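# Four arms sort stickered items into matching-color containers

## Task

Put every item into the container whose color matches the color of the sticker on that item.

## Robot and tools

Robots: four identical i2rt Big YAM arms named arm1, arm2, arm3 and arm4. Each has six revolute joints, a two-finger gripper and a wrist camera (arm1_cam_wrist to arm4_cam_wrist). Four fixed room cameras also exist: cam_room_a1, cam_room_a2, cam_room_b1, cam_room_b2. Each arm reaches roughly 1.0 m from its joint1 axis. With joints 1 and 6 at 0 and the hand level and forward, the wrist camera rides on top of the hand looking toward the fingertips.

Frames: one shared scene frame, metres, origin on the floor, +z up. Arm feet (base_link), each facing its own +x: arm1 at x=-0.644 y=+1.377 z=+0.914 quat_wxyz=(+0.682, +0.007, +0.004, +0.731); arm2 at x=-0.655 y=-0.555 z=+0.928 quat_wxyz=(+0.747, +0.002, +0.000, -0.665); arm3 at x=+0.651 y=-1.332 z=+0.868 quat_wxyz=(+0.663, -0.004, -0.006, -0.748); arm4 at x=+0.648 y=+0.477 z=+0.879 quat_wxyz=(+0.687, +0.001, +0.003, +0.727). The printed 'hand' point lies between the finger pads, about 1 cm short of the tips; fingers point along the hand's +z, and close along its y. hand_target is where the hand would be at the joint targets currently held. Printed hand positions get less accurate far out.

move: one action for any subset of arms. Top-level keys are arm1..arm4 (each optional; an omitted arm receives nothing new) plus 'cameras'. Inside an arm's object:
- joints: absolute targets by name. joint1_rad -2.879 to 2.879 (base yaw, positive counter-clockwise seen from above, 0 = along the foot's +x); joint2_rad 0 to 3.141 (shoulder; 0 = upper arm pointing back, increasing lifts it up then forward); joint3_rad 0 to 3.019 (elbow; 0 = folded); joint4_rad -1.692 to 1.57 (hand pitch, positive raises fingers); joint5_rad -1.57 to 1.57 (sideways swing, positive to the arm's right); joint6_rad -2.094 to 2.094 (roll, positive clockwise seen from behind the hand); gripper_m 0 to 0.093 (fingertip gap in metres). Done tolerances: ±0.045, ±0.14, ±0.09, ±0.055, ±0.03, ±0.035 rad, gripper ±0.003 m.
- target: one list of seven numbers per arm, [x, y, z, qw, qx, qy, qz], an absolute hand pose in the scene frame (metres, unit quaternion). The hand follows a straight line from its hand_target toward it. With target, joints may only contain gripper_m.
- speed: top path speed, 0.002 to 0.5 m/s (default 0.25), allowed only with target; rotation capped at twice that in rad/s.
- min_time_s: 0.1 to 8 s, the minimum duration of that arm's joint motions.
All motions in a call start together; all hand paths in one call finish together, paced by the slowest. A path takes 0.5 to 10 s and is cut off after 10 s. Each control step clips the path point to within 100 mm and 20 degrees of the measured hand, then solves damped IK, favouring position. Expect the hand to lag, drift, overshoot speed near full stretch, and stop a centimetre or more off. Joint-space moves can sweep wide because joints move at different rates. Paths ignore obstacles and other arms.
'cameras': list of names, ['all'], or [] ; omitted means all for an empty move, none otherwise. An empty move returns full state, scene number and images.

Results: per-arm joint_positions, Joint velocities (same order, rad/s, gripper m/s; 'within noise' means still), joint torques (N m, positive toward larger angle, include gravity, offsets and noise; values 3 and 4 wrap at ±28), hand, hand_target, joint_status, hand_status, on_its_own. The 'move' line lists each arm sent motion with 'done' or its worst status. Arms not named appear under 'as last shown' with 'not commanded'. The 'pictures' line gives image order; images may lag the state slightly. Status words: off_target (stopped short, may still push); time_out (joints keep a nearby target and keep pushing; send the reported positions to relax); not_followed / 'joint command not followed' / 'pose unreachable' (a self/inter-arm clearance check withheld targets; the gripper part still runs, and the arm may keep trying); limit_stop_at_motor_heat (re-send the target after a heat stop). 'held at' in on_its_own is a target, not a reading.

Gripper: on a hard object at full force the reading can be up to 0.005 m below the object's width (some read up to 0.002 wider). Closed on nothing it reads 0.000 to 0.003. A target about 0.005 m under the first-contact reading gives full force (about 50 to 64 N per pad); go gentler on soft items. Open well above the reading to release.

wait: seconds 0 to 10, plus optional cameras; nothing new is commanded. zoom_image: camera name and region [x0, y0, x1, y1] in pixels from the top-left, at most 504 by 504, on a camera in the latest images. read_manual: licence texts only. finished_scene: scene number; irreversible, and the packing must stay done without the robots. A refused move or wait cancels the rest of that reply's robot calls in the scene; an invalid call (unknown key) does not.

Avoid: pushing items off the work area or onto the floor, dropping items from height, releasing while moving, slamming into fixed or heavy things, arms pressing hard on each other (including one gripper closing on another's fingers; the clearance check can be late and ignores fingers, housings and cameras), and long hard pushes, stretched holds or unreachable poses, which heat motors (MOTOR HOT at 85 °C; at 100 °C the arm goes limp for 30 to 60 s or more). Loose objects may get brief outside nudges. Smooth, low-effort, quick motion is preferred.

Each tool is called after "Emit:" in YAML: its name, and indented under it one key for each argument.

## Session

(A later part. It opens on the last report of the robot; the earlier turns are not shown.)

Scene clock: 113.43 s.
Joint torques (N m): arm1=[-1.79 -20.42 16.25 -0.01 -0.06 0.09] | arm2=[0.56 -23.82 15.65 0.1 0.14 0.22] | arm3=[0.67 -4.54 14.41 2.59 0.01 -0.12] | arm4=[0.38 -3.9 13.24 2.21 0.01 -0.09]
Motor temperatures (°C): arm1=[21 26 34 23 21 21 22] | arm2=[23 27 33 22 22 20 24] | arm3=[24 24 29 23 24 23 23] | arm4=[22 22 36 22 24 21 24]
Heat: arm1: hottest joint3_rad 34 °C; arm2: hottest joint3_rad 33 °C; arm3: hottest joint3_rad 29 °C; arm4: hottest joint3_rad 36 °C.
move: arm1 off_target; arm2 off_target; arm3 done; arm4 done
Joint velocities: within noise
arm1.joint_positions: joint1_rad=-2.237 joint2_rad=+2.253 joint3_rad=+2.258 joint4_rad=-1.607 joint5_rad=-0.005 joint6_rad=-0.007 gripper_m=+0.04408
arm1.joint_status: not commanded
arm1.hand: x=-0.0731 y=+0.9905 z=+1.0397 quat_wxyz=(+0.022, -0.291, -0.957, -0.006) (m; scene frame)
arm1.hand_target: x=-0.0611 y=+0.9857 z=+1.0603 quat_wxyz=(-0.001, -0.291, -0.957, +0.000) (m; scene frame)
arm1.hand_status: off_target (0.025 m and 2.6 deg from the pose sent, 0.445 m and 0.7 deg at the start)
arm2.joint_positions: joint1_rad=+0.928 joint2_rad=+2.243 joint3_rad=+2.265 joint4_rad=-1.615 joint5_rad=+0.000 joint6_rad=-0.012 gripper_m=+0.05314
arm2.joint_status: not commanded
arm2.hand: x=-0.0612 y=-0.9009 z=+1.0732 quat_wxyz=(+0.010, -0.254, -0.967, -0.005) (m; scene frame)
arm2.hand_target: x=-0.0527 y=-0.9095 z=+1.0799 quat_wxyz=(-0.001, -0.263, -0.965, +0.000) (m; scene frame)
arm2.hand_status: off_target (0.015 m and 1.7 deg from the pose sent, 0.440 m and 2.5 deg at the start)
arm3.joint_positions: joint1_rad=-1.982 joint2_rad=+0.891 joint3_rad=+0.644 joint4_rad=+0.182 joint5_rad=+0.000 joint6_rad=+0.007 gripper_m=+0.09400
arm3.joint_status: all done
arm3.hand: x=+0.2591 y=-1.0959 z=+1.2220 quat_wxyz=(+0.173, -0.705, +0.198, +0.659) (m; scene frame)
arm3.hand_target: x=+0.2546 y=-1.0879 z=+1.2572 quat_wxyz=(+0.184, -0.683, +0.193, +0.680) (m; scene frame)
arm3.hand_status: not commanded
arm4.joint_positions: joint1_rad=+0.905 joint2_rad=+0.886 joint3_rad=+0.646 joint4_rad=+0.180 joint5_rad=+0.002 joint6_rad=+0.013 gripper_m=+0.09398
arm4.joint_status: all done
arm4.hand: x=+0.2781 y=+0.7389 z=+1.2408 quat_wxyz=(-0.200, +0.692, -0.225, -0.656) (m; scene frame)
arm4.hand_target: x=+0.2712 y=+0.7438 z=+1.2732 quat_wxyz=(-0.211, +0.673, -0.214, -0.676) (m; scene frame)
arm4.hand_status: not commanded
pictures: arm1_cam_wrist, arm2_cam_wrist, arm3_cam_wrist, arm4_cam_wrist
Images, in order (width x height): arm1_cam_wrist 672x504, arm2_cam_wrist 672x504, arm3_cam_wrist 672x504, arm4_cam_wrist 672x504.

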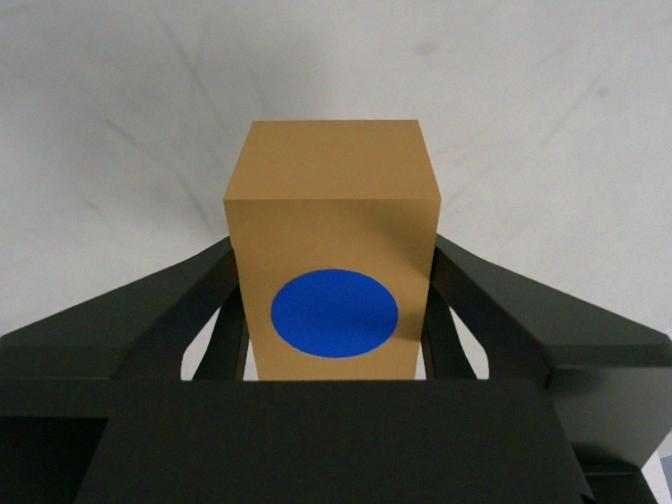

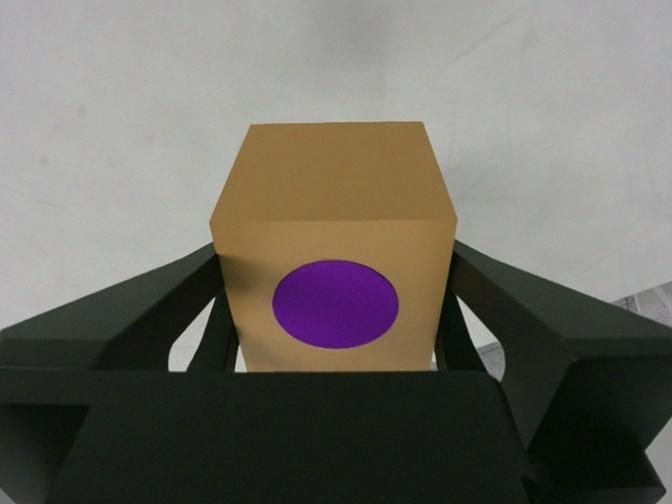

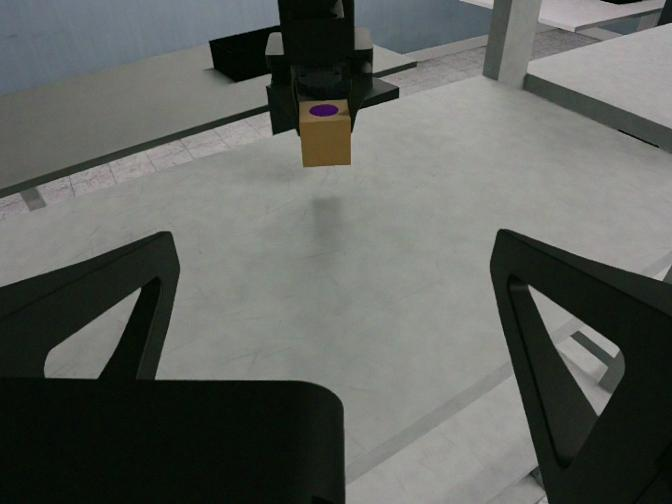

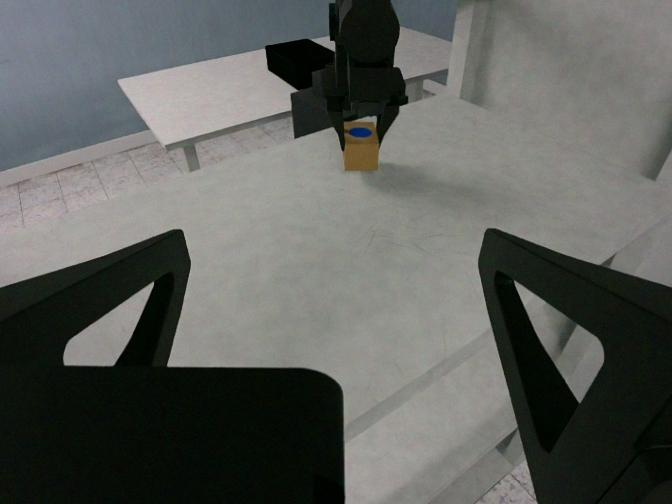

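Emit:
move:
  arm1: {"target":[-0.06,0.985,1.022,0,0.291,0.9567,0],"speed":0.06}
  arm2: {"target":[-0.052,-0.910,1.043,0,0.2631,0.9648,0],"speed":0.06}
  cameras: ["arm3_cam_wrist","arm4_cam_wrist"]

Emit:
zoom_image:
  camera: "arm3_cam_wrist"
  region: [240, 80, 400, 220]

Emit:
zoom_image:
  camera: "arm4_cam_wrist"
  region: [280, 70, 440, 210]

Scene clock: 122.63 s.
Joint torques (N m): arm1=[-1.26 -20.31 10.92 0.95 -0.07 0.11] | arm2=[0.62 -23.53 9.8 1.31 0.14 0.22] | arm3=[0.79 -4.66 14.42 2.61 0.01 -0.12] | arm4=[0.97 -3.84 13.29 2.15 0.06 -0.07]
Motor temperatures (°C): arm1=[21 26 35 23 21 21 22] | arm2=[23 28 33 22 22 20 24] | arm3=[24 24 30 23 24 23 23] | arm4=[22 22 39 22 24 21 24]
Heat: arm1: hottest joint3_rad 35 °C; arm2: hottest joint3_rad 33 °C; arm3: hottest joint3_rad 30 °C; arm4: hottest joint3_rad 39 °C.
move: arm1 done; arm2 off_target
Joint velocities: within noise
arm1.joint_positions: joint1_rad=-2.237 joint2_rad=+2.256 joint3_rad=+2.230 joint4_rad=-1.537 joint5_rad=-0.005 joint6_rad=-0.007 gripper_m=+0.04408
arm1.joint_status: not commanded
arm1.hand: x=-0.0649 y=+0.9848 z=+1.0269 quat_wxyz=(+0.004, -0.291, -0.957, +0.000) (m; scene frame)
arm1.hand_target: x=-0.0601 y=+0.9850 z=+1.0221 quat_wxyz=(+0.000, -0.291, -0.957, +0.000) (m; scene frame)
arm1.hand_status: done (0.007 m and 0.4 deg from the pose sent, 0.023 m and 2.6 deg at the start)
arm2.joint_positions: joint1_rad=+0.928 joint2_rad=+2.243 joint3_rad=+2.242 joint4_rad=-1.549 joint5_rad=+0.000 joint6_rad=-0.012 gripper_m=+0.05314
arm2.joint_status: not commanded
arm2.hand: x=-0.0519 y=-0.9063 z=+1.0643 quat_wxyz=(-0.010, -0.254, -0.967, +0.001) (m; scene frame)
arm2.hand_target: x=-0.0525 y=-0.9096 z=+1.0431 quat_wxyz=(+0.000, -0.263, -0.965, +0.000) (m; scene frame)
arm2.hand_status: off_target (0.022 m and 1.6 deg from the pose sent, 0.033 m and 1.7 deg at the start)
arm3, arm4: as last shown
pictures: arm3_cam_wrist, arm4_cam_wrist
Images, in order (width x height): arm3_cam_wrist 672x504, arm4_cam_wrist 672x504.

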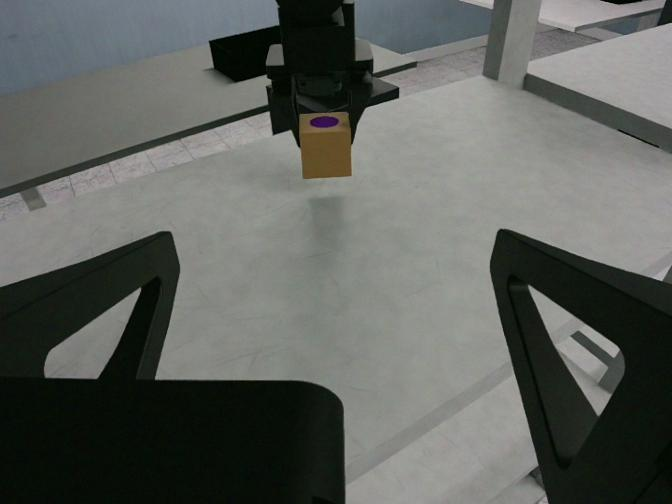

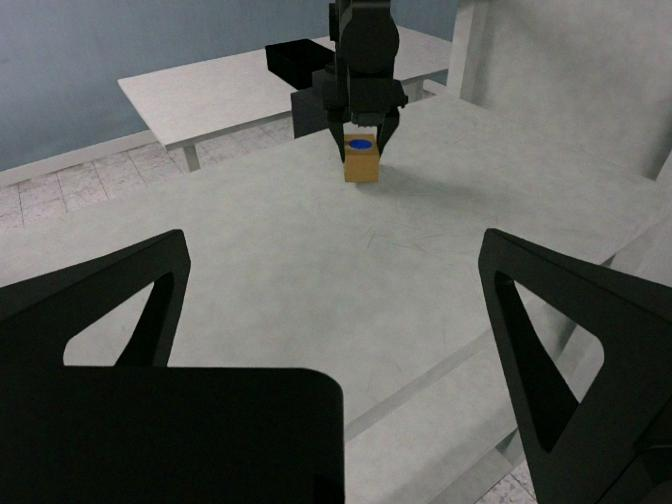

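Scaled by 3.150.

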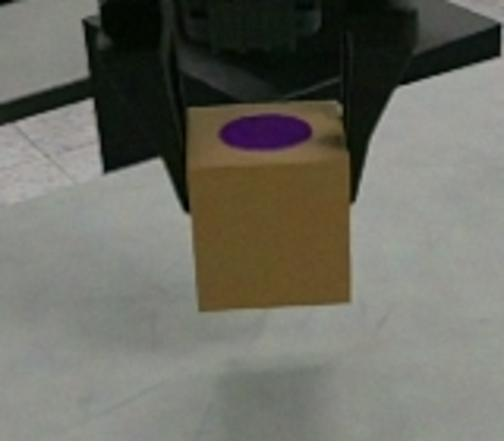

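Scaled by 3.150.

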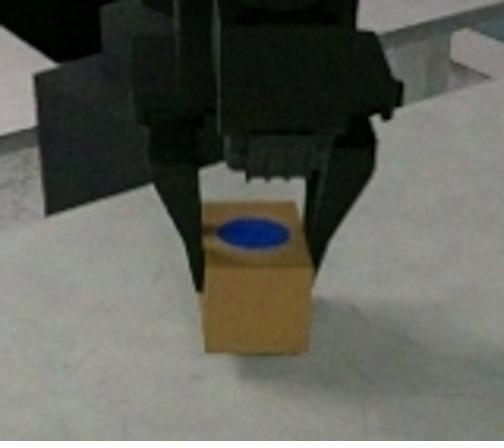

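Emit:
move:
  arm1: {"target":[-0.06,0.985,1.010,0,0.291,0.9567,0],"speed":0.04}
  arm2: {"target":[-0.048,-0.912,1.026,0,0.2631,0.9648,0],"speed":0.05}
  cameras: ["arm3_cam_wrist","arm4_cam_wrist"]

Emit:
zoom_image:
  camera: "arm3_cam_wrist"
  region: [240, 80, 400, 220]

Emit:
zoom_image:
  camera: "arm4_cam_wrist"
  region: [280, 70, 440, 210]

Scene clock: 128.17 s.
Joint torques (N m): arm1=[-1.32 -19.6 10.11 0.95 -0.09 0.08] | arm2=[0.56 -23.24 9.76 1.32 0.14 0.22] | arm3=[0.73 -4.6 14.43 2.58 0.02 -0.12] | arm4=[1.2 -3.9 13.16 2.24 0.03 -0.1]
Motor temperatures (°C): arm1=[21 27 35 23 21 21 22] | arm2=[23 28 33 22 22 20 24] | arm3=[24 24 30 23 24 23 23] | arm4=[22 22 40 22 24 21 24]
Heat: arm1: hottest joint3_rad 35 °C; arm2: hottest joint3_rad 33 °C; arm3: hottest joint3_rad 30 °C; arm4: hottest joint3_rad 40 °C.
move: arm1 done; arm2 off_target
Joint velocities: within noise
arm1.joint_positions: joint1_rad=-2.237 joint2_rad=+2.256 joint3_rad=+2.210 joint4_rad=-1.512 joint5_rad=-0.005 joint6_rad=-0.007 gripper_m=+0.04408
arm1.joint_status: not commanded
arm1.hand: x=-0.0641 y=+0.9842 z=+1.0195 quat_wxyz=(+0.001, -0.291, -0.957, +0.001) (m; scene frame)
arm1.hand_target: x=-0.0602 y=+0.9850 z=+1.0101 quat_wxyz=(+0.000, -0.291, -0.957, +0.000) (m; scene frame)
arm1.hand_status: done (0.010 m and 0.1 deg from the pose sent, 0.018 m and 0.4 deg at the start)
arm2.joint_positions: joint1_rad=+0.928 joint2_rad=+2.259 joint3_rad=+2.235 joint4_rad=-1.520 joint5_rad=+0.000 joint6_rad=-0.012 gripper_m=+0.05314
arm2.joint_status: not commanded
arm2.hand: x=-0.0474 y=-0.9089 z=+1.0507 quat_wxyz=(-0.013, -0.254, -0.967, +0.002) (m; scene frame)
arm2.hand_target: x=-0.0485 y=-0.9115 z=+1.0263 quat_wxyz=(+0.000, -0.263, -0.965, +0.000) (m; scene frame)
arm2.hand_status: off_target (0.025 m and 1.8 deg from the pose sent, 0.039 m and 1.6 deg at the start)
arm3, arm4: as last shown
pictures: arm3_cam_wrist, arm4_cam_wrist
Images, in order (width x height): arm3_cam_wrist 672x504, arm4_cam_wrist 672x504.

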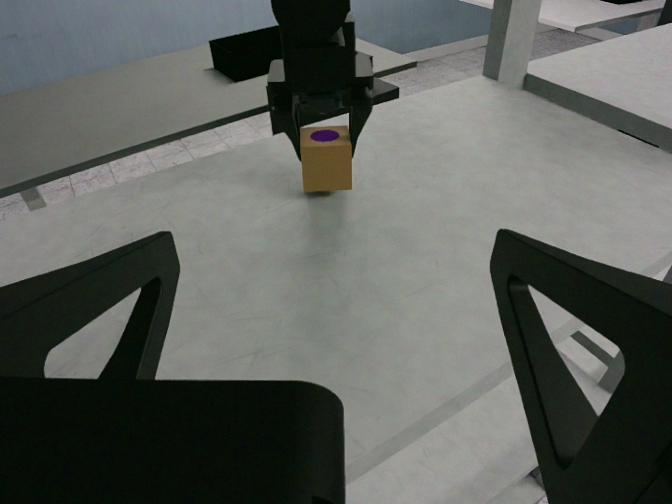

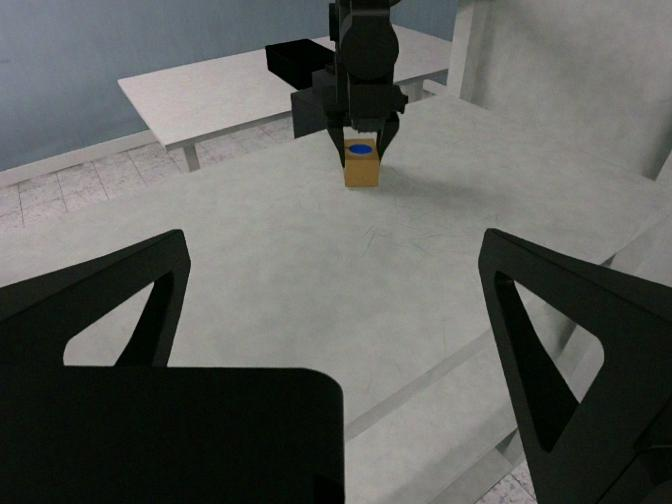

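Scaled by 3.150.

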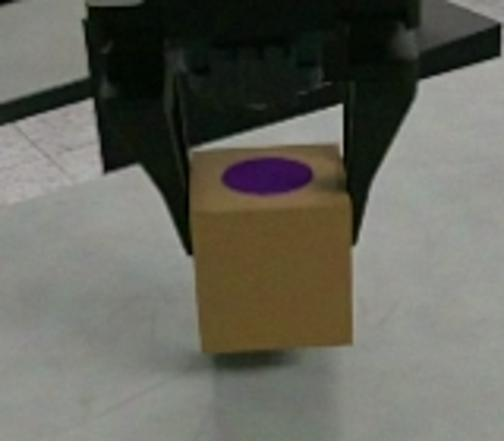

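Scaled by 3.150.

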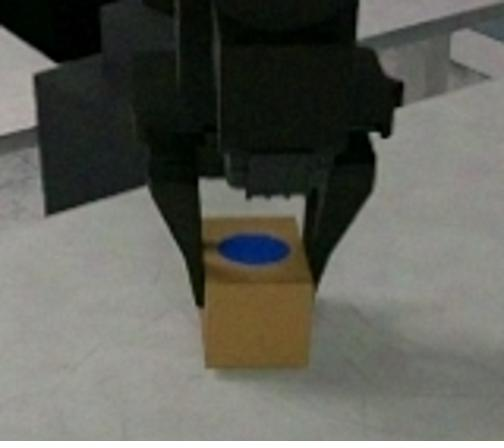

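Emit:
move:
  arm1: {"target":[-0.06,0.985,1.005,0,0.291,0.9567,0],"speed":0.03}
  arm2: {"target":[-0.048,-0.912,1.012,0,0.2631,0.9648,0],"speed":0.04}
  cameras: ["arm3_cam_wrist","arm4_cam_wrist"]

Emit:
zoom_image:
  camera: "arm3_cam_wrist"
  region: [240, 80, 400, 220]

Emit:
zoom_image:
  camera: "arm4_cam_wrist"
  region: [280, 70, 440, 210]

Scene clock: 134.50 s.
Joint torques (N m): arm1=[-1.85 -20.07 9.22 1.43 -0.02 0.09] | arm2=[0.44 -23.06 9.59 1.36 0.14 0.22] | arm3=[0.5 -4.54 14.43 2.56 0.02 -0.12] | arm4=[0.79 -4.13 13.14 2.18 0.04 -0.06]
Motor temperatures (°C): arm1=[21 27 35 23 21 21 22] | arm2=[23 28 33 22 22 20 24] | arm3=[24 24 31 23 24 23 23] | arm4=[22 22 42 22 24 21 24]
Heat: arm1: hottest joint3_rad 35 °C; arm2: hottest joint3_rad 33 °C; arm3: hottest joint3_rad 31 °C; arm4: hottest joint3_rad 42 °C.
move: arm1 off_target; arm2 off_target
Joint velocities: within noise
arm1.joint_positions: joint1_rad=-2.237 joint2_rad=+2.256 joint3_rad=+2.207 joint4_rad=-1.509 joint5_rad=-0.005 joint6_rad=-0.007 gripper_m=+0.04408
arm1.joint_status: not commanded
arm1.hand: x=-0.0641 y=+0.9842 z=+1.0185 quat_wxyz=(+0.001, -0.291, -0.957, +0.001) (m; scene frame)
arm1.hand_target: x=-0.0603 y=+0.9851 z=+1.0051 quat_wxyz=(+0.000, -0.291, -0.957, +0.000) (m; scene frame)
arm1.hand_status: off_target (0.014 m and 0.1 deg from the pose sent, 0.015 m and 0.1 deg at the start)
arm2.joint_positions: joint1_rad=+0.928 joint2_rad=+2.261 joint3_rad=+2.206 joint4_rad=-1.487 joint5_rad=+0.000 joint6_rad=-0.012 gripper_m=+0.05314
arm2.joint_status: not commanded
arm2.hand: x=-0.0467 y=-0.9092 z=+1.0389 quat_wxyz=(-0.015, -0.254, -0.967, +0.002) (m; scene frame)
arm2.hand_target: x=-0.0486 y=-0.9115 z=+1.0124 quat_wxyz=(+0.000, -0.263, -0.965, +0.000) (m; scene frame)
arm2.hand_status: off_target (0.027 m and 2.0 deg from the pose sent, 0.039 m and 1.8 deg at the start)
arm3, arm4: as last shown
pictures: arm3_cam_wrist, arm4_cam_wrist
Images, in order (width x height): arm3_cam_wrist 672x504, arm4_cam_wrist 672x504.

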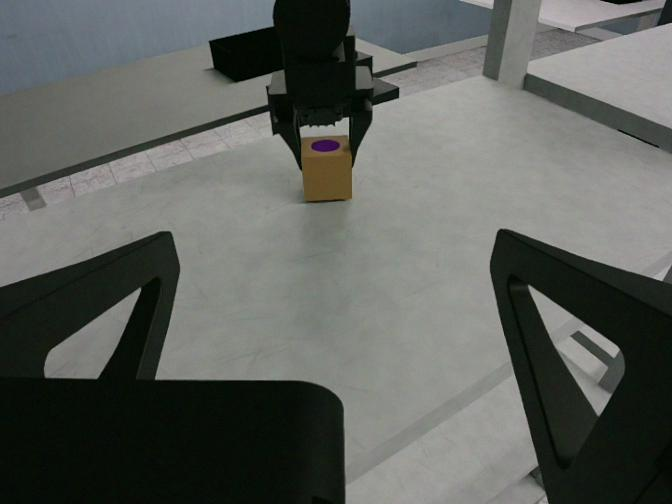

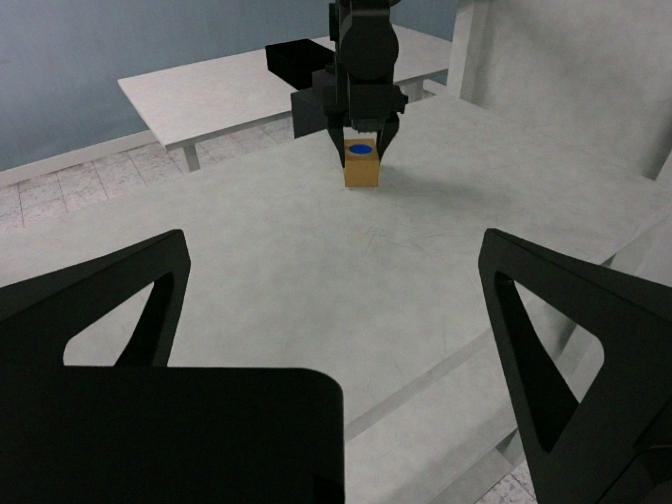

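Scaled by 3.150.

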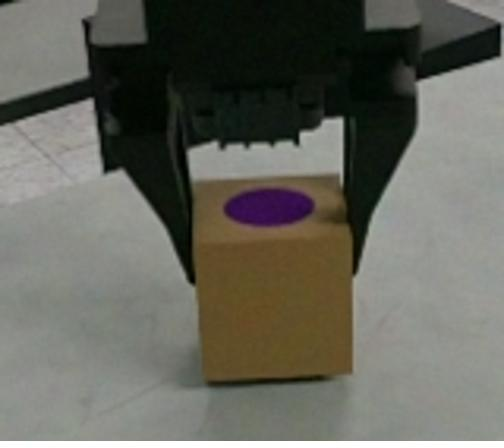

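Scaled by 3.150.

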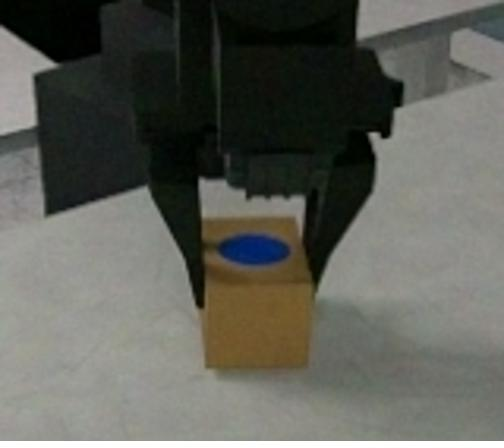

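Emit:
move:
  arm1: {"target":[-0.061,0.985,1.016,0,0.291,0.9567,0],"speed":0.03,"joints":{"gripper_m":0.07}}
  arm2: {"target":[-0.050,-0.912,1.006,0,0.2631,0.9648,0],"speed":0.04}
  cameras: ["arm3_cam_wrist","arm4_cam_wrist","arm1_cam_wrist"]

Emit:
zoom_image:
  camera: "arm3_cam_wrist"
  region: [240, 80, 400, 220]

Scene clock: 140.27 s.
Joint torques (N m): arm1=[-2.02 -20.42 11.78 0.27 0.01 0.11] | arm2=[0.5 -23.53 8.72 1.63 0.15 0.21] | arm3=[0.62 -4.54 14.43 2.58 0.02 -0.12] | arm4=[0.97 -4.19 13.18 2.18 0.01 -0.09]
Motor temperatures (°C): arm1=[21 28 34 23 21 21 22] | arm2=[23 28 33 22 22 20 24] | arm3=[24 24 31 23 24 23 23] | arm4=[22 22 43 22 24 21 24]
Heat: arm1: hottest joint3_rad 34 °C; arm2: hottest joint3_rad 33 °C; arm3: hottest joint3_rad 31 °C; arm4: hottest joint3_rad 43 °C.
move: arm1 done; arm2 off_target
Joint velocities: within noise
arm1.joint_positions: joint1_rad=-2.237 joint2_rad=+2.256 joint3_rad=+2.199 joint4_rad=-1.502 joint5_rad=-0.005 joint6_rad=-0.007 gripper_m=+0.06996
arm1.joint_status: all done
arm1.hand: x=-0.0644 y=+0.9844 z=+1.0154 quat_wxyz=(+0.001, -0.291, -0.957, +0.001) (m; scene frame)
arm1.hand_target: x=-0.0611 y=+0.9850 z=+1.0161 quat_wxyz=(+0.000, -0.291, -0.957, +0.000) (m; scene frame)
arm1.hand_status: done (0.004 m and 0.1 deg from the pose sent, 0.004 m and 0.1 deg at the start)
arm2.joint_positions: joint1_rad=+0.928 joint2_rad=+2.261 joint3_rad=+2.195 joint4_rad=-1.476 joint5_rad=+0.000 joint6_rad=-0.012 gripper_m=+0.05314
arm2.joint_status: not commanded
arm2.hand: x=-0.0470 y=-0.9090 z=+1.0344 quat_wxyz=(-0.014, -0.254, -0.967, +0.002) (m; scene frame)
arm2.hand_target: x=-0.0507 y=-0.9114 z=+1.0064 quat_wxyz=(+0.000, -0.263, -0.965, +0.000) (m; scene frame)
arm2.hand_status: off_target (0.029 m and 2.0 deg from the pose sent, 0.033 m and 2.0 deg at the start)
arm3, arm4: as last shown
pictures: arm1_cam_wrist, arm3_cam_wrist, arm4_cam_wrist
Images, in order (width x height): arm1_cam_wrist 672x504, arm3_cam_wrist 672x504, arm4_cam_wrist 672x504.

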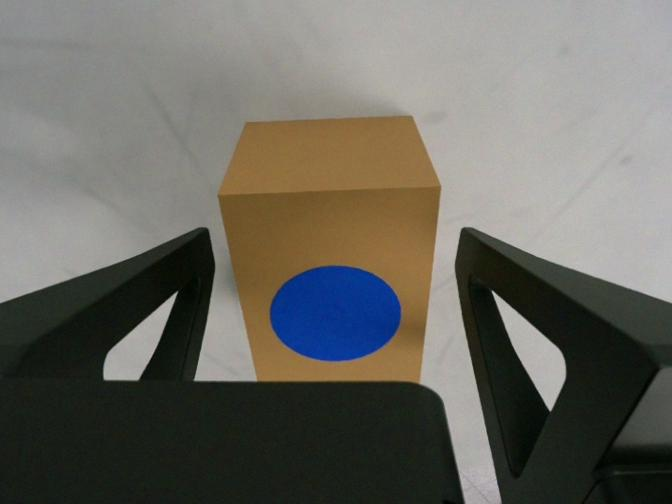

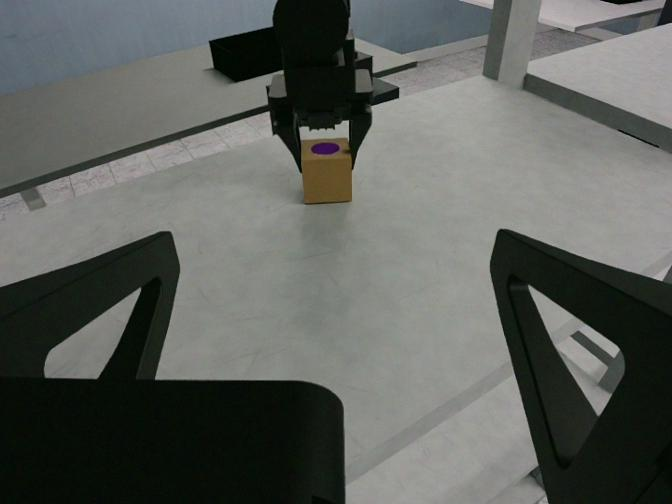

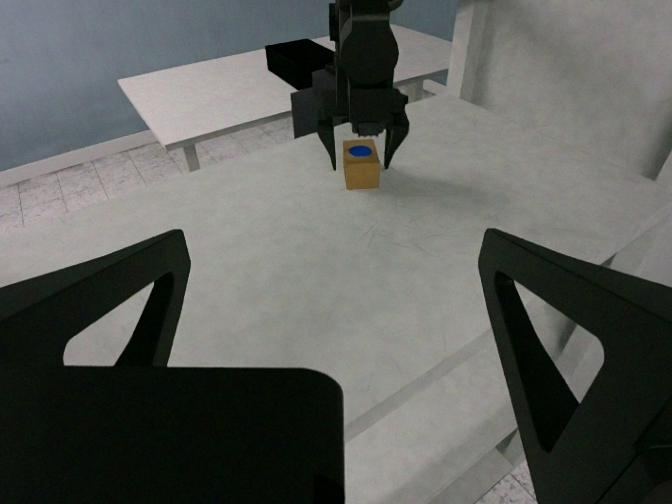

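Scaled by 3.150.

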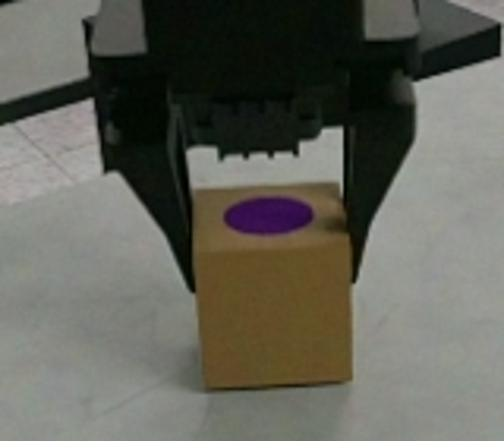

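Emit:
move:
  arm1: {"target":[-0.41,1.235,1.15,0,0.291,0.9567,0],"speed":0.2,"joints":{"gripper_m":0.08}}
  arm2: {"target":[-0.048,-0.910,1.034,0,0.2631,0.9648,0],"speed":0.03,"joints":{"gripper_m":0.08}}
  cameras: ["arm3_cam_wrist","arm4_cam_wrist","arm2_cam_wrist"]

Scene clock: 147.73 s.
Joint torques (N m): arm1=[-0.91 -1.96 10.55 0.13 0.09 0.11] | arm2=[0.79 -23.88 14.52 0.12 0.12 0.22] | arm3=[0.62 -4.6 14.39 2.63 0.01 -0.12] | arm4=[1.08 -3.96 13.29 2.1 0.04 -0.06]
Motor temperatures (°C): arm1=[21 28 34 23 21 21 22] | arm2=[23 29 33 22 22 20 24] | arm3=[24 24 32 23 24 23 23] | arm4=[22 22 44 22 24 21 24]
Heat: arm1: hottest joint3_rad 34 °C; arm2: hottest joint3_rad 33 °C; arm3: hottest joint3_rad 32 °C; arm4: hottest joint3_rad 44 °C.
move: arm1 done; arm2 off_target
Joint velocities: within noise
arm1.joint_positions: joint1_rad=-2.205 joint2_rad=+1.023 joint3_rad=+1.023 joint4_rad=-1.541 joint5_rad=-0.006 joint6_rad=+0.027 gripper_m=+0.07993
arm1.joint_status: all done
arm1.hand: x=-0.4099 y=+1.2315 z=+1.1515 quat_wxyz=(-0.008, -0.292, -0.956, +0.002) (m; scene frame)
arm1.hand_target: x=-0.4100 y=+1.2349 z=+1.1501 quat_wxyz=(+0.000, -0.291, -0.957, +0.000) (m; scene frame)
arm1.hand_status: done (0.004 m and 0.9 deg from the pose sent, 0.448 m and 0.1 deg at the start)
arm2.joint_positions: joint1_rad=+0.928 joint2_rad=+2.261 joint3_rad=+2.185 joint4_rad=-1.507 joint5_rad=+0.000 joint6_rad=-0.010 gripper_m=+0.07993
arm2.joint_status: all done
arm2.hand: x=-0.0560 y=-0.9039 z=+1.0308 quat_wxyz=(+0.005, -0.255, -0.967, -0.003) (m; scene frame)
arm2.hand_target: x=-0.0484 y=-0.9096 z=+1.0339 quat_wxyz=(-0.001, -0.263, -0.965, +0.000) (m; scene frame)
arm2.hand_status: off_target (0.011 m and 1.2 deg from the pose sent, 0.001 m and 2.0 deg at the start)
arm3, arm4: as last shown
pictures: arm2_cam_wrist, arm3_cam_wrist, arm4_cam_wrist
Images, in order (width x height): arm2_cam_wrist 672x504, arm3_cam_wrist 672x504, arm4_cam_wrist 672x504.

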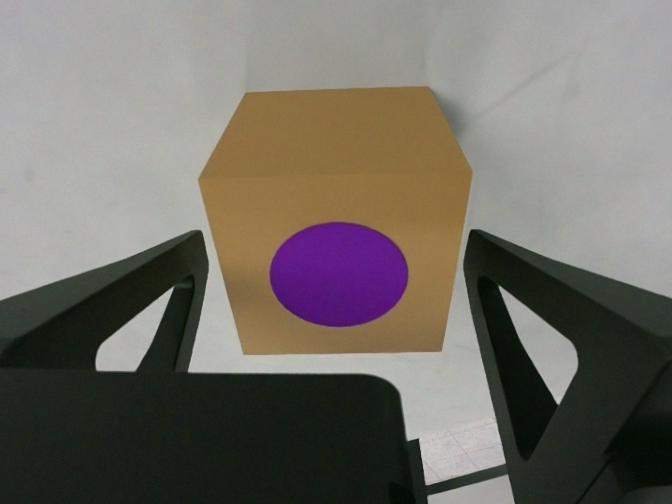

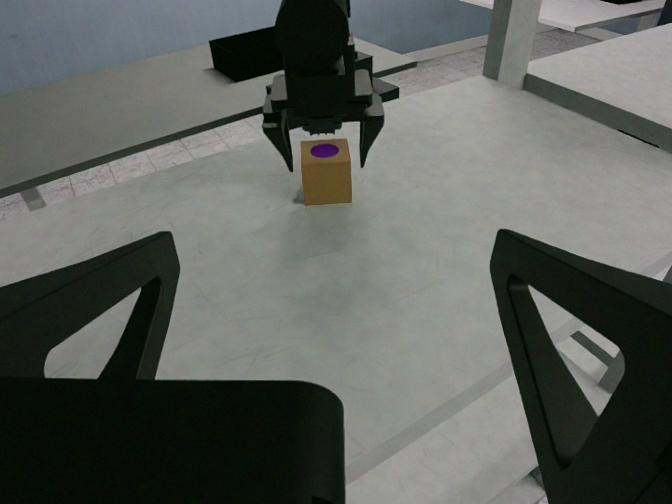

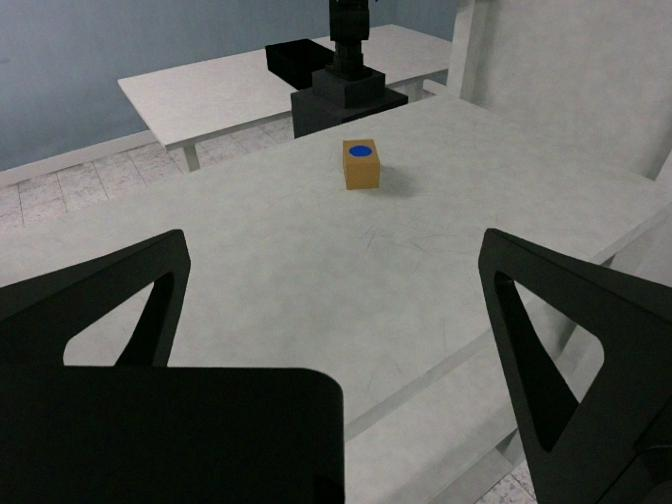

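Emit:
move:
  arm2: {"target":[-0.41,-0.70,1.15,0,0.2631,0.9648,0],"speed":0.25}
  arm4: {"target":[-0.015,0.978,1.11,0.1334,-0.8600,0.2861,0.4010],"speed":0.2,"joints":{"gripper_m":0.08}}
  cameras: ["arm4_cam_wrist","arm2_cam_wrist"]

Scene clock: 182.17 s.
Joint torques (N m): arm1=[-1.26 -2.9 10.47 -0.05 0.05 0.1] | arm2=[0.67 -6.77 9.44 0.29 0.14 0.22] | arm3=[0.73 -4.72 14.45 2.63 0.02 -0.12] | arm4=[0.67 -22.77 13.24 0.79 0.21 -0.08]
Motor temperatures (°C): arm1=[21 26 33 23 21 21 22] | arm2=[23 30 34 22 22 20 23] | arm3=[24 24 34 23 24 23 23] | arm4=[22 22 47 22 24 21 24]
Heat: arm1: hottest joint3_rad 33 °C; arm2: hottest joint3_rad 34 °C; arm3: hottest joint3_rad 34 °C; arm4: hottest joint3_rad 47 °C.
move: arm2 off_target; arm4 off_target
Joint velocities: within noise
arm1, arm3: as last shown
arm1.joint_positions: joint1_rad=-2.205 joint2_rad=+1.023 joint3_rad=+1.023 joint4_rad=-1.541 joint5_rad=-0.006 joint6_rad=+0.028 gripper_m=+0.07993
arm2.joint_positions: joint1_rad=+0.928 joint2_rad=+1.073 joint3_rad=+1.024 joint4_rad=-1.489 joint5_rad=+0.000 joint6_rad=-0.009 gripper_m=+0.07993
arm2.joint_status: not commanded
arm2.hand: x=-0.4046 y=-0.7022 z=+1.1573 quat_wxyz=(-0.016, -0.255, -0.967, +0.003) (m; scene frame)
arm2.hand_target: x=-0.4100 y=-0.6999 z=+1.1502 quat_wxyz=(+0.000, -0.263, -0.965, +0.000) (m; scene frame)
arm2.hand_status: off_target (0.009 m and 2.1 deg from the pose sent, 0.426 m and 1.2 deg at the start)
arm4.joint_positions: joint1_rad=+0.877 joint2_rad=+2.044 joint3_rad=+1.893 joint4_rad=-0.574 joint5_rad=-0.001 joint6_rad=+0.009 gripper_m=+0.08011
arm4.joint_status: all done
arm4.hand: x=-0.0087 y=+0.9649 z=+1.0952 quat_wxyz=(-0.124, +0.864, -0.290, -0.392) (m; scene frame)
arm4.hand_target: x=-0.0140 y=+0.9774 z=+1.1099 quat_wxyz=(-0.134, +0.860, -0.286, -0.401) (m; scene frame)
arm4.hand_status: off_target (0.021 m and 1.6 deg from the pose sent, 0.400 m and 36.7 deg at the start)
pictures: arm2_cam_wrist, arm4_cam_wrist
Images, in order (width x height): arm2_cam_wrist 672x504, arm4_cam_wrist 672x504.

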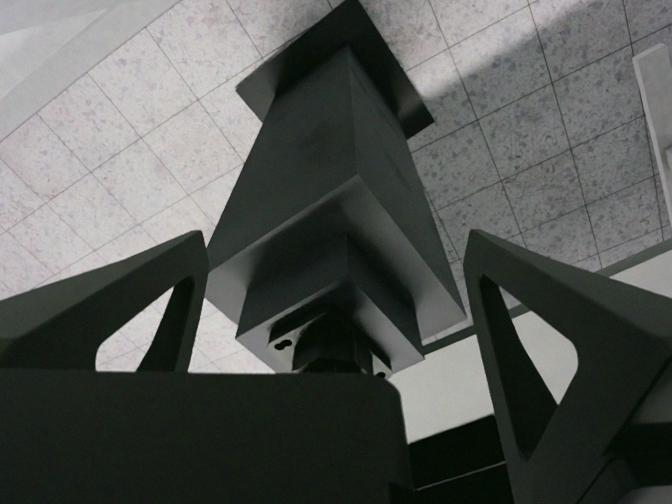

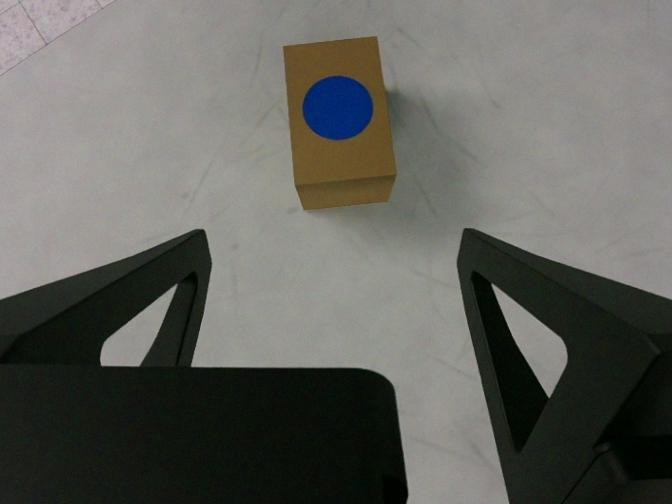

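Emit:
move:
  arm4: {"target":[-0.076,1.023,1.026,0.1535,-0.8743,0.2431,0.3943],"speed":0.12}
  arm3: {"target":[-0.01,-0.947,1.13,0.0786,-0.9206,0.2492,0.2903],"speed":0.2,"joints":{"gripper_m":0.085}}
  cameras: ["arm4_cam_wrist","arm3_cam_wrist"]

Scene clock: 194.43 s.
Joint torques (N m): arm1=[-0.97 -3.31 10.48 0.13 0.04 0.14] | arm2=[0.62 -6.83 9.46 0.28 0.14 0.21] | arm3=[2.43 -23.36 14.3 0.75 0.11 -0.1] | arm4=[0.67 -25.88 13.29 1.07 0.24 -0.06]
Motor temperatures (°C): arm1=[21 26 33 23 21 21 22] | arm2=[23 29 33 22 22 20 23] | arm3=[24 24 35 23 24 23 23] | arm4=[22 23 46 22 24 21 24]
Heat: arm1: hottest joint3_rad 33 °C; arm2: hottest joint3_rad 33 °C; arm3: hottest joint3_rad 35 °C; arm4: hottest joint3_rad 46 °C.
move: arm3 off_target; arm4 off_target
Joint velocities: within noise
arm1, arm2: as last shown
arm3.joint_positions: joint1_rad=-1.982 joint2_rad=+1.976 joint3_rad=+1.977 joint4_rad=-0.996 joint5_rad=+0.012 joint6_rad=+0.006 gripper_m=+0.08507
arm3.joint_status: all done
arm3.hand: x=+0.0051 y=-0.9454 z=+1.1055 quat_wxyz=(+0.073, -0.925, +0.258, +0.270) (m; scene frame)
arm3.hand_target: x=-0.0086 y=-0.9477 z=+1.1300 quat_wxyz=(+0.079, -0.920, +0.249, +0.291) (m; scene frame)
arm3.hand_status: off_target (0.029 m and 2.6 deg from the pose sent, 0.321 m and 50.8 deg at the start)
arm4.joint_positions: joint1_rad=+0.877 joint2_rad=+2.319 joint3_rad=+2.171 joint4_rad=-0.574 joint5_rad=-0.001 joint6_rad=-0.091 gripper_m=+0.08011
arm4.joint_status: not commanded
arm4.hand: x=-0.0694 y=+1.0094 z=+1.0224 quat_wxyz=(-0.144, +0.877, -0.246, -0.387) (m; scene frame)
arm4.hand_target: x=-0.0749 y=+1.0223 z=+1.0262 quat_wxyz=(-0.154, +0.873, -0.243, -0.394) (m; scene frame)
arm4.hand_status: off_target (0.016 m and 1.4 deg from the pose sent, 0.113 m and 6.5 deg at the start)
pictures: arm3_cam_wrist, arm4_cam_wrist
Images, in order (width x height): arm3_cam_wrist 672x504, arm4_cam_wrist 672x504.

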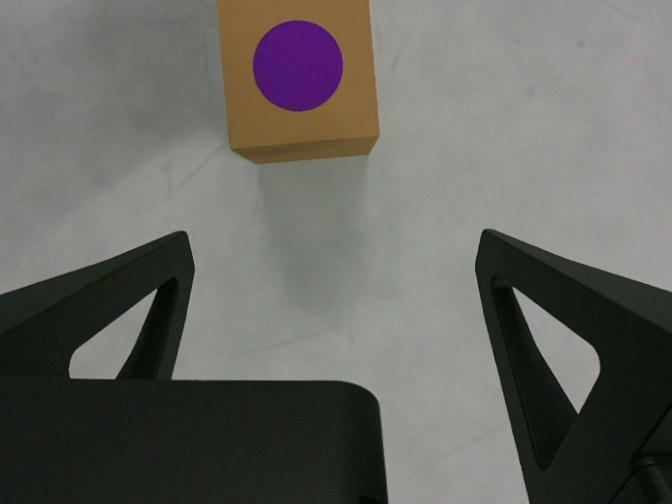

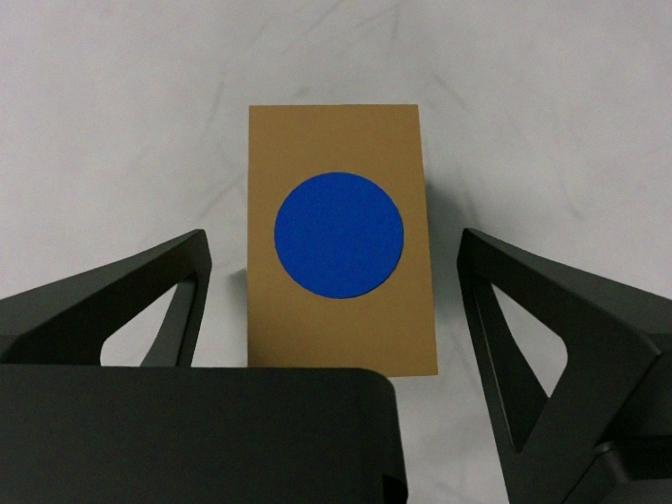

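Emit:
move:
  arm4: {"joints":{"gripper_m":0.036}}
  arm3: {"target":[-0.0706,-0.927,1.036,0.0909,-0.9312,0.2101,0.287],"speed":0.1}
  cameras: ["arm4_cam_wrist","arm3_cam_wrist"]

Scene clock: 210.33 s.
Joint torques (N m): arm1=[-0.56 -2.43 10.43 0.25 0.03 0.16] | arm2=[0.73 -6.71 9.47 0.29 0.14 0.22] | arm3=[2.61 -24.35 13.89 1.55 0.11 -0.13] | arm4=[0.56 -25.58 13.29 1.2 0.23 -0.07]
Motor temperatures (°C): arm1=[21 25 33 23 21 21 22] | arm2=[23 28 33 22 22 20 23] | arm3=[24 25 35 23 24 23 23] | arm4=[22 25 47 22 24 21 25]
Heat: arm1: hottest joint3_rad 33 °C; arm2: hottest joint3_rad 33 °C; arm3: hottest joint3_rad 35 °C; arm4: hottest joint3_rad 47 °C.
move: arm3 off_target; arm4 off_target
Joint velocities: within noise
arm1, arm2: as last shown
arm3.joint_positions: joint1_rad=-1.968 joint2_rad=+2.174 joint3_rad=+2.091 joint4_rad=-0.909 joint5_rad=+0.022 joint6_rad=-0.062 gripper_m=+0.08505
arm3.joint_status: not commanded
arm3.hand: x=-0.0500 y=-0.9253 z=+1.0257 quat_wxyz=(+0.085, -0.934, +0.221, +0.268) (m; scene frame)
arm3.hand_target: x=-0.0693 y=-0.9278 z=+1.0362 quat_wxyz=(+0.091, -0.930, +0.210, +0.287) (m; scene frame)
arm3.hand_status: off_target (0.023 m and 2.6 deg from the pose sent, 0.104 m and 6.2 deg at the start)
arm4.joint_positions: joint1_rad=+0.877 joint2_rad=+2.319 joint3_rad=+2.172 joint4_rad=-0.574 joint5_rad=-0.001 joint6_rad=-0.092 gripper_m=+0.04473
arm4.joint_status: gripper_m off_target (ended at +0.04475, target +0.03600)
arm4.hand: x=-0.0695 y=+1.0095 z=+1.0225 quat_wxyz=(-0.144, +0.877, -0.246, -0.387) (m; scene frame)
arm4.hand_target: x=-0.0750 y=+1.0223 z=+1.0260 quat_wxyz=(-0.154, +0.873, -0.243, -0.394) (m; scene frame)
arm4.hand_status: not commanded
pictures: arm3_cam_wrist, arm4_cam_wrist
Images, in order (width x height): arm3_cam_wrist 672x504, arm4_cam_wrist 672x504.

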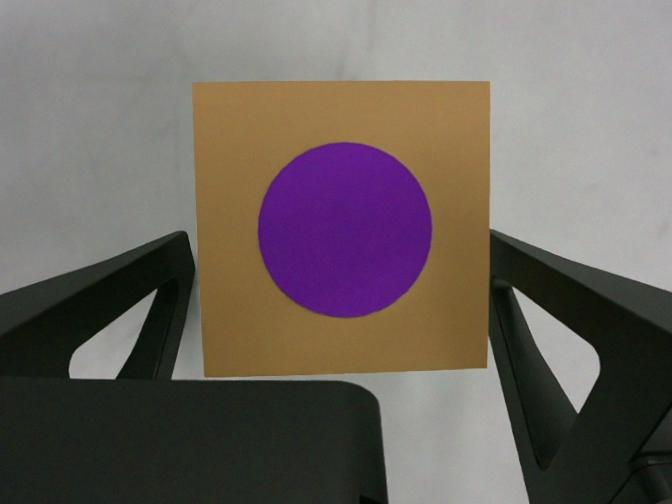

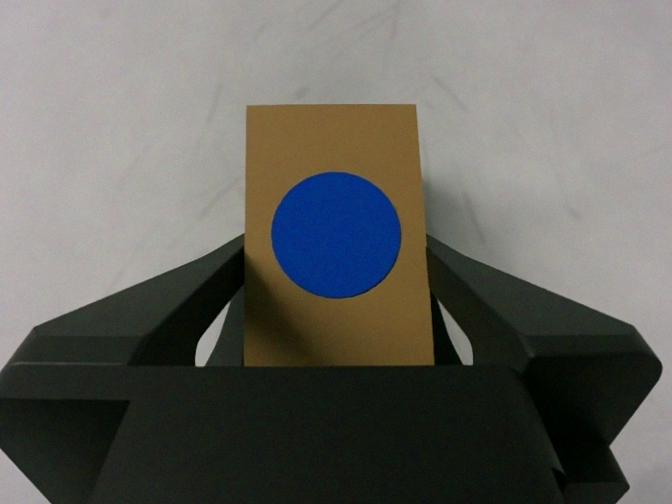

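Emit:
move:
  arm3: {"joints":{"gripper_m":0.045}}
  arm4: {"target":[-0.07,1.018,1.10,0.1535,-0.8743,0.2431,0.3943],"speed":0.12}
  cameras: ["arm3_cam_wrist","arm4_cam_wrist"]

Emit:
move:
  arm3: {"target":[-0.06,-0.925,1.115,0.0909,-0.9312,0.2101,0.287],"speed":0.12}
  arm4: {"target":[0.392,0.669,1.18,0.1535,-0.8743,0.2431,0.3943],"speed":0.2}
  cameras: ["arm3_cam_wrist","arm4_cam_wrist"]

Scene clock: 218.73 s.
Joint torques (N m): arm1=[-0.44 -2.49 10.62 0.13 0.05 0.11] | arm2=[0.79 -6.71 9.48 0.25 0.14 0.22] | arm3=[2.61 -24.53 13.85 1.54 0.11 -0.11] | arm4=[0.5 -30.15 13.46 0.81 0.24 -0.08]
Motor temperatures (°C): arm1=[21 25 33 23 21 21 21] | arm2=[23 27 32 22 22 20 23] | arm3=[24 25 35 23 24 23 23] | arm4=[22 26 48 22 24 21 25]
Heat: arm1: hottest joint3_rad 33 °C; arm2: hottest joint3_rad 32 °C; arm3: hottest joint3_rad 35 °C; arm4: hottest joint3_rad 48 °C.
move: arm3 off_target; arm4 off_target
Joint velocities: within noise
arm1, arm2: as last shown
arm3.joint_positions: joint1_rad=-1.967 joint2_rad=+2.175 joint3_rad=+2.091 joint4_rad=-0.909 joint5_rad=+0.022 joint6_rad=-0.062 gripper_m=+0.05319
arm3.joint_status: gripper_m off_target (ended at +0.05323, target +0.04500)
arm3.hand: x=-0.0504 y=-0.9258 z=+1.0251 quat_wxyz=(+0.085, -0.934, +0.221, +0.268) (m; scene frame)
arm3.hand_target: x=-0.0694 y=-0.9279 z=+1.0360 quat_wxyz=(+0.091, -0.930, +0.210, +0.287) (m; scene frame)
arm3.hand_status: not commanded
arm4.joint_positions: joint1_rad=+0.877 joint2_rad=+2.319 joint3_rad=+2.271 joint4_rad=-0.719 joint5_rad=+0.000 joint6_rad=-0.092 gripper_m=+0.04473
arm4.joint_status: not commanded
arm4.hand: x=-0.0660 y=+1.0073 z=+1.0518 quat_wxyz=(-0.137, +0.886, -0.249, -0.367) (m; scene frame)
arm4.hand_target: x=-0.0679 y=+1.0164 z=+1.0997 quat_wxyz=(-0.154, +0.873, -0.243, -0.394) (m; scene frame)
arm4.hand_status: off_target (0.050 m and 3.9 deg from the pose sent, 0.078 m and 1.4 deg at the start)
pictures: arm3_cam_wrist, arm4_cam_wrist
Images, in order (width x height): arm3_cam_wrist 672x504, arm4_cam_wrist 672x504.

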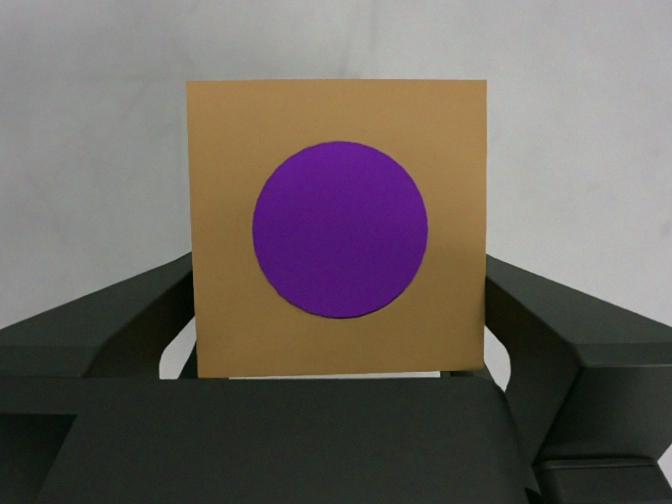

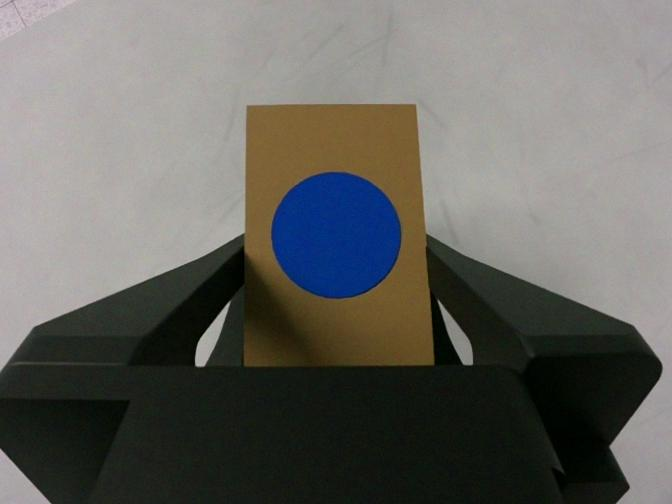

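Scene clock: 222.30 s.
Joint torques (N m): arm1=[-0.85 -1.9 10.47 0.14 0.03 0.13] | arm2=[0.73 -6.77 9.48 0.31 0.13 0.22] | arm3=[1.96 -26.87 14.64 0.84 -0.08 -0.12] | arm4=[1.44 -0.67 9.73 1.03 0.18 0.01]
Motor temperatures (°C): arm1=[21 25 33 23 21 21 21] | arm2=[23 27 32 22 22 20 23] | arm3=[24 25 36 23 24 23 23] | arm4=[22 26 47 22 24 21 25]
Heat: arm1: hottest joint3_rad 33 °C; arm2: hottest joint3_rad 32 °C; arm3: hottest joint3_rad 36 °C; arm4: hottest joint3_rad 47 °C.
move: arm3 off_target; arm4 done
Joint velocities: within noise
arm1, arm2: as last shown
arm3.joint_positions: joint1_rad=-1.967 joint2_rad=+2.175 joint3_rad=+2.248 joint4_rad=-1.082 joint5_rad=+0.022 joint6_rad=-0.069 gripper_m=+0.05319
arm3.joint_status: not commanded
arm3.hand: x=-0.0477 y=-0.9266 z=+1.0827 quat_wxyz=(+0.084, -0.937, +0.218, +0.260) (m; scene frame)
arm3.hand_target: x=-0.0583 y=-0.9260 z=+1.1148 quat_wxyz=(+0.091, -0.930, +0.210, +0.287) (m; scene frame)
arm3.hand_status: off_target (0.035 m and 3.4 deg from the pose sent, 0.090 m and 2.6 deg at the start)
arm4.joint_positions: joint1_rad=+0.878 joint2_rad=+0.613 joint3_rad=+0.757 joint4_rad=-0.835 joint5_rad=+0.010 joint6_rad=-0.092 gripper_m=+0.04473
arm4.joint_status: not commanded
arm4.hand: x=+0.3931 y=+0.6706 z=+1.1804 quat_wxyz=(-0.154, +0.870, -0.247, -0.398) (m; scene frame)
arm4.hand_target: x=+0.3921 y=+0.6690 z=+1.1800 quat_wxyz=(-0.153, +0.873, -0.243, -0.394) (m; scene frame)
arm4.hand_status: done (0.002 m and 0.7 deg from the pose sent, 0.584 m and 3.9 deg at the start)
pictures: arm3_cam_wrist, arm4_cam_wrist
Images, in order (width x height): arm3_cam_wrist 672x504, arm4_cam_wrist 672x504.

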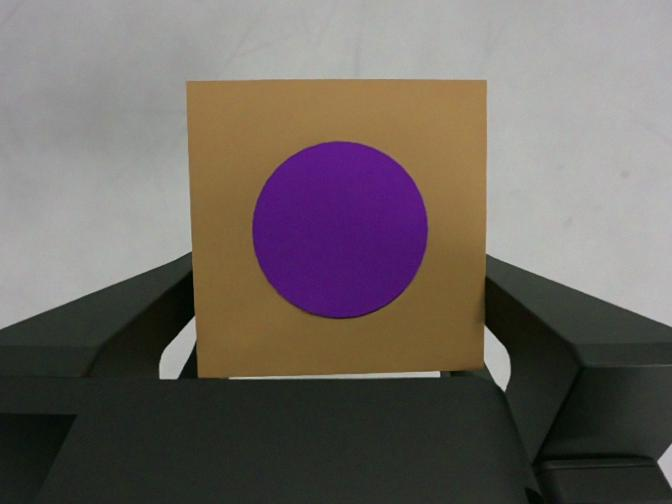

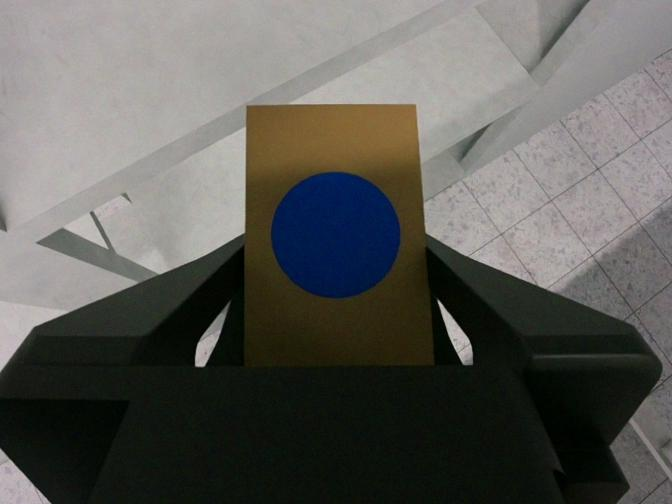

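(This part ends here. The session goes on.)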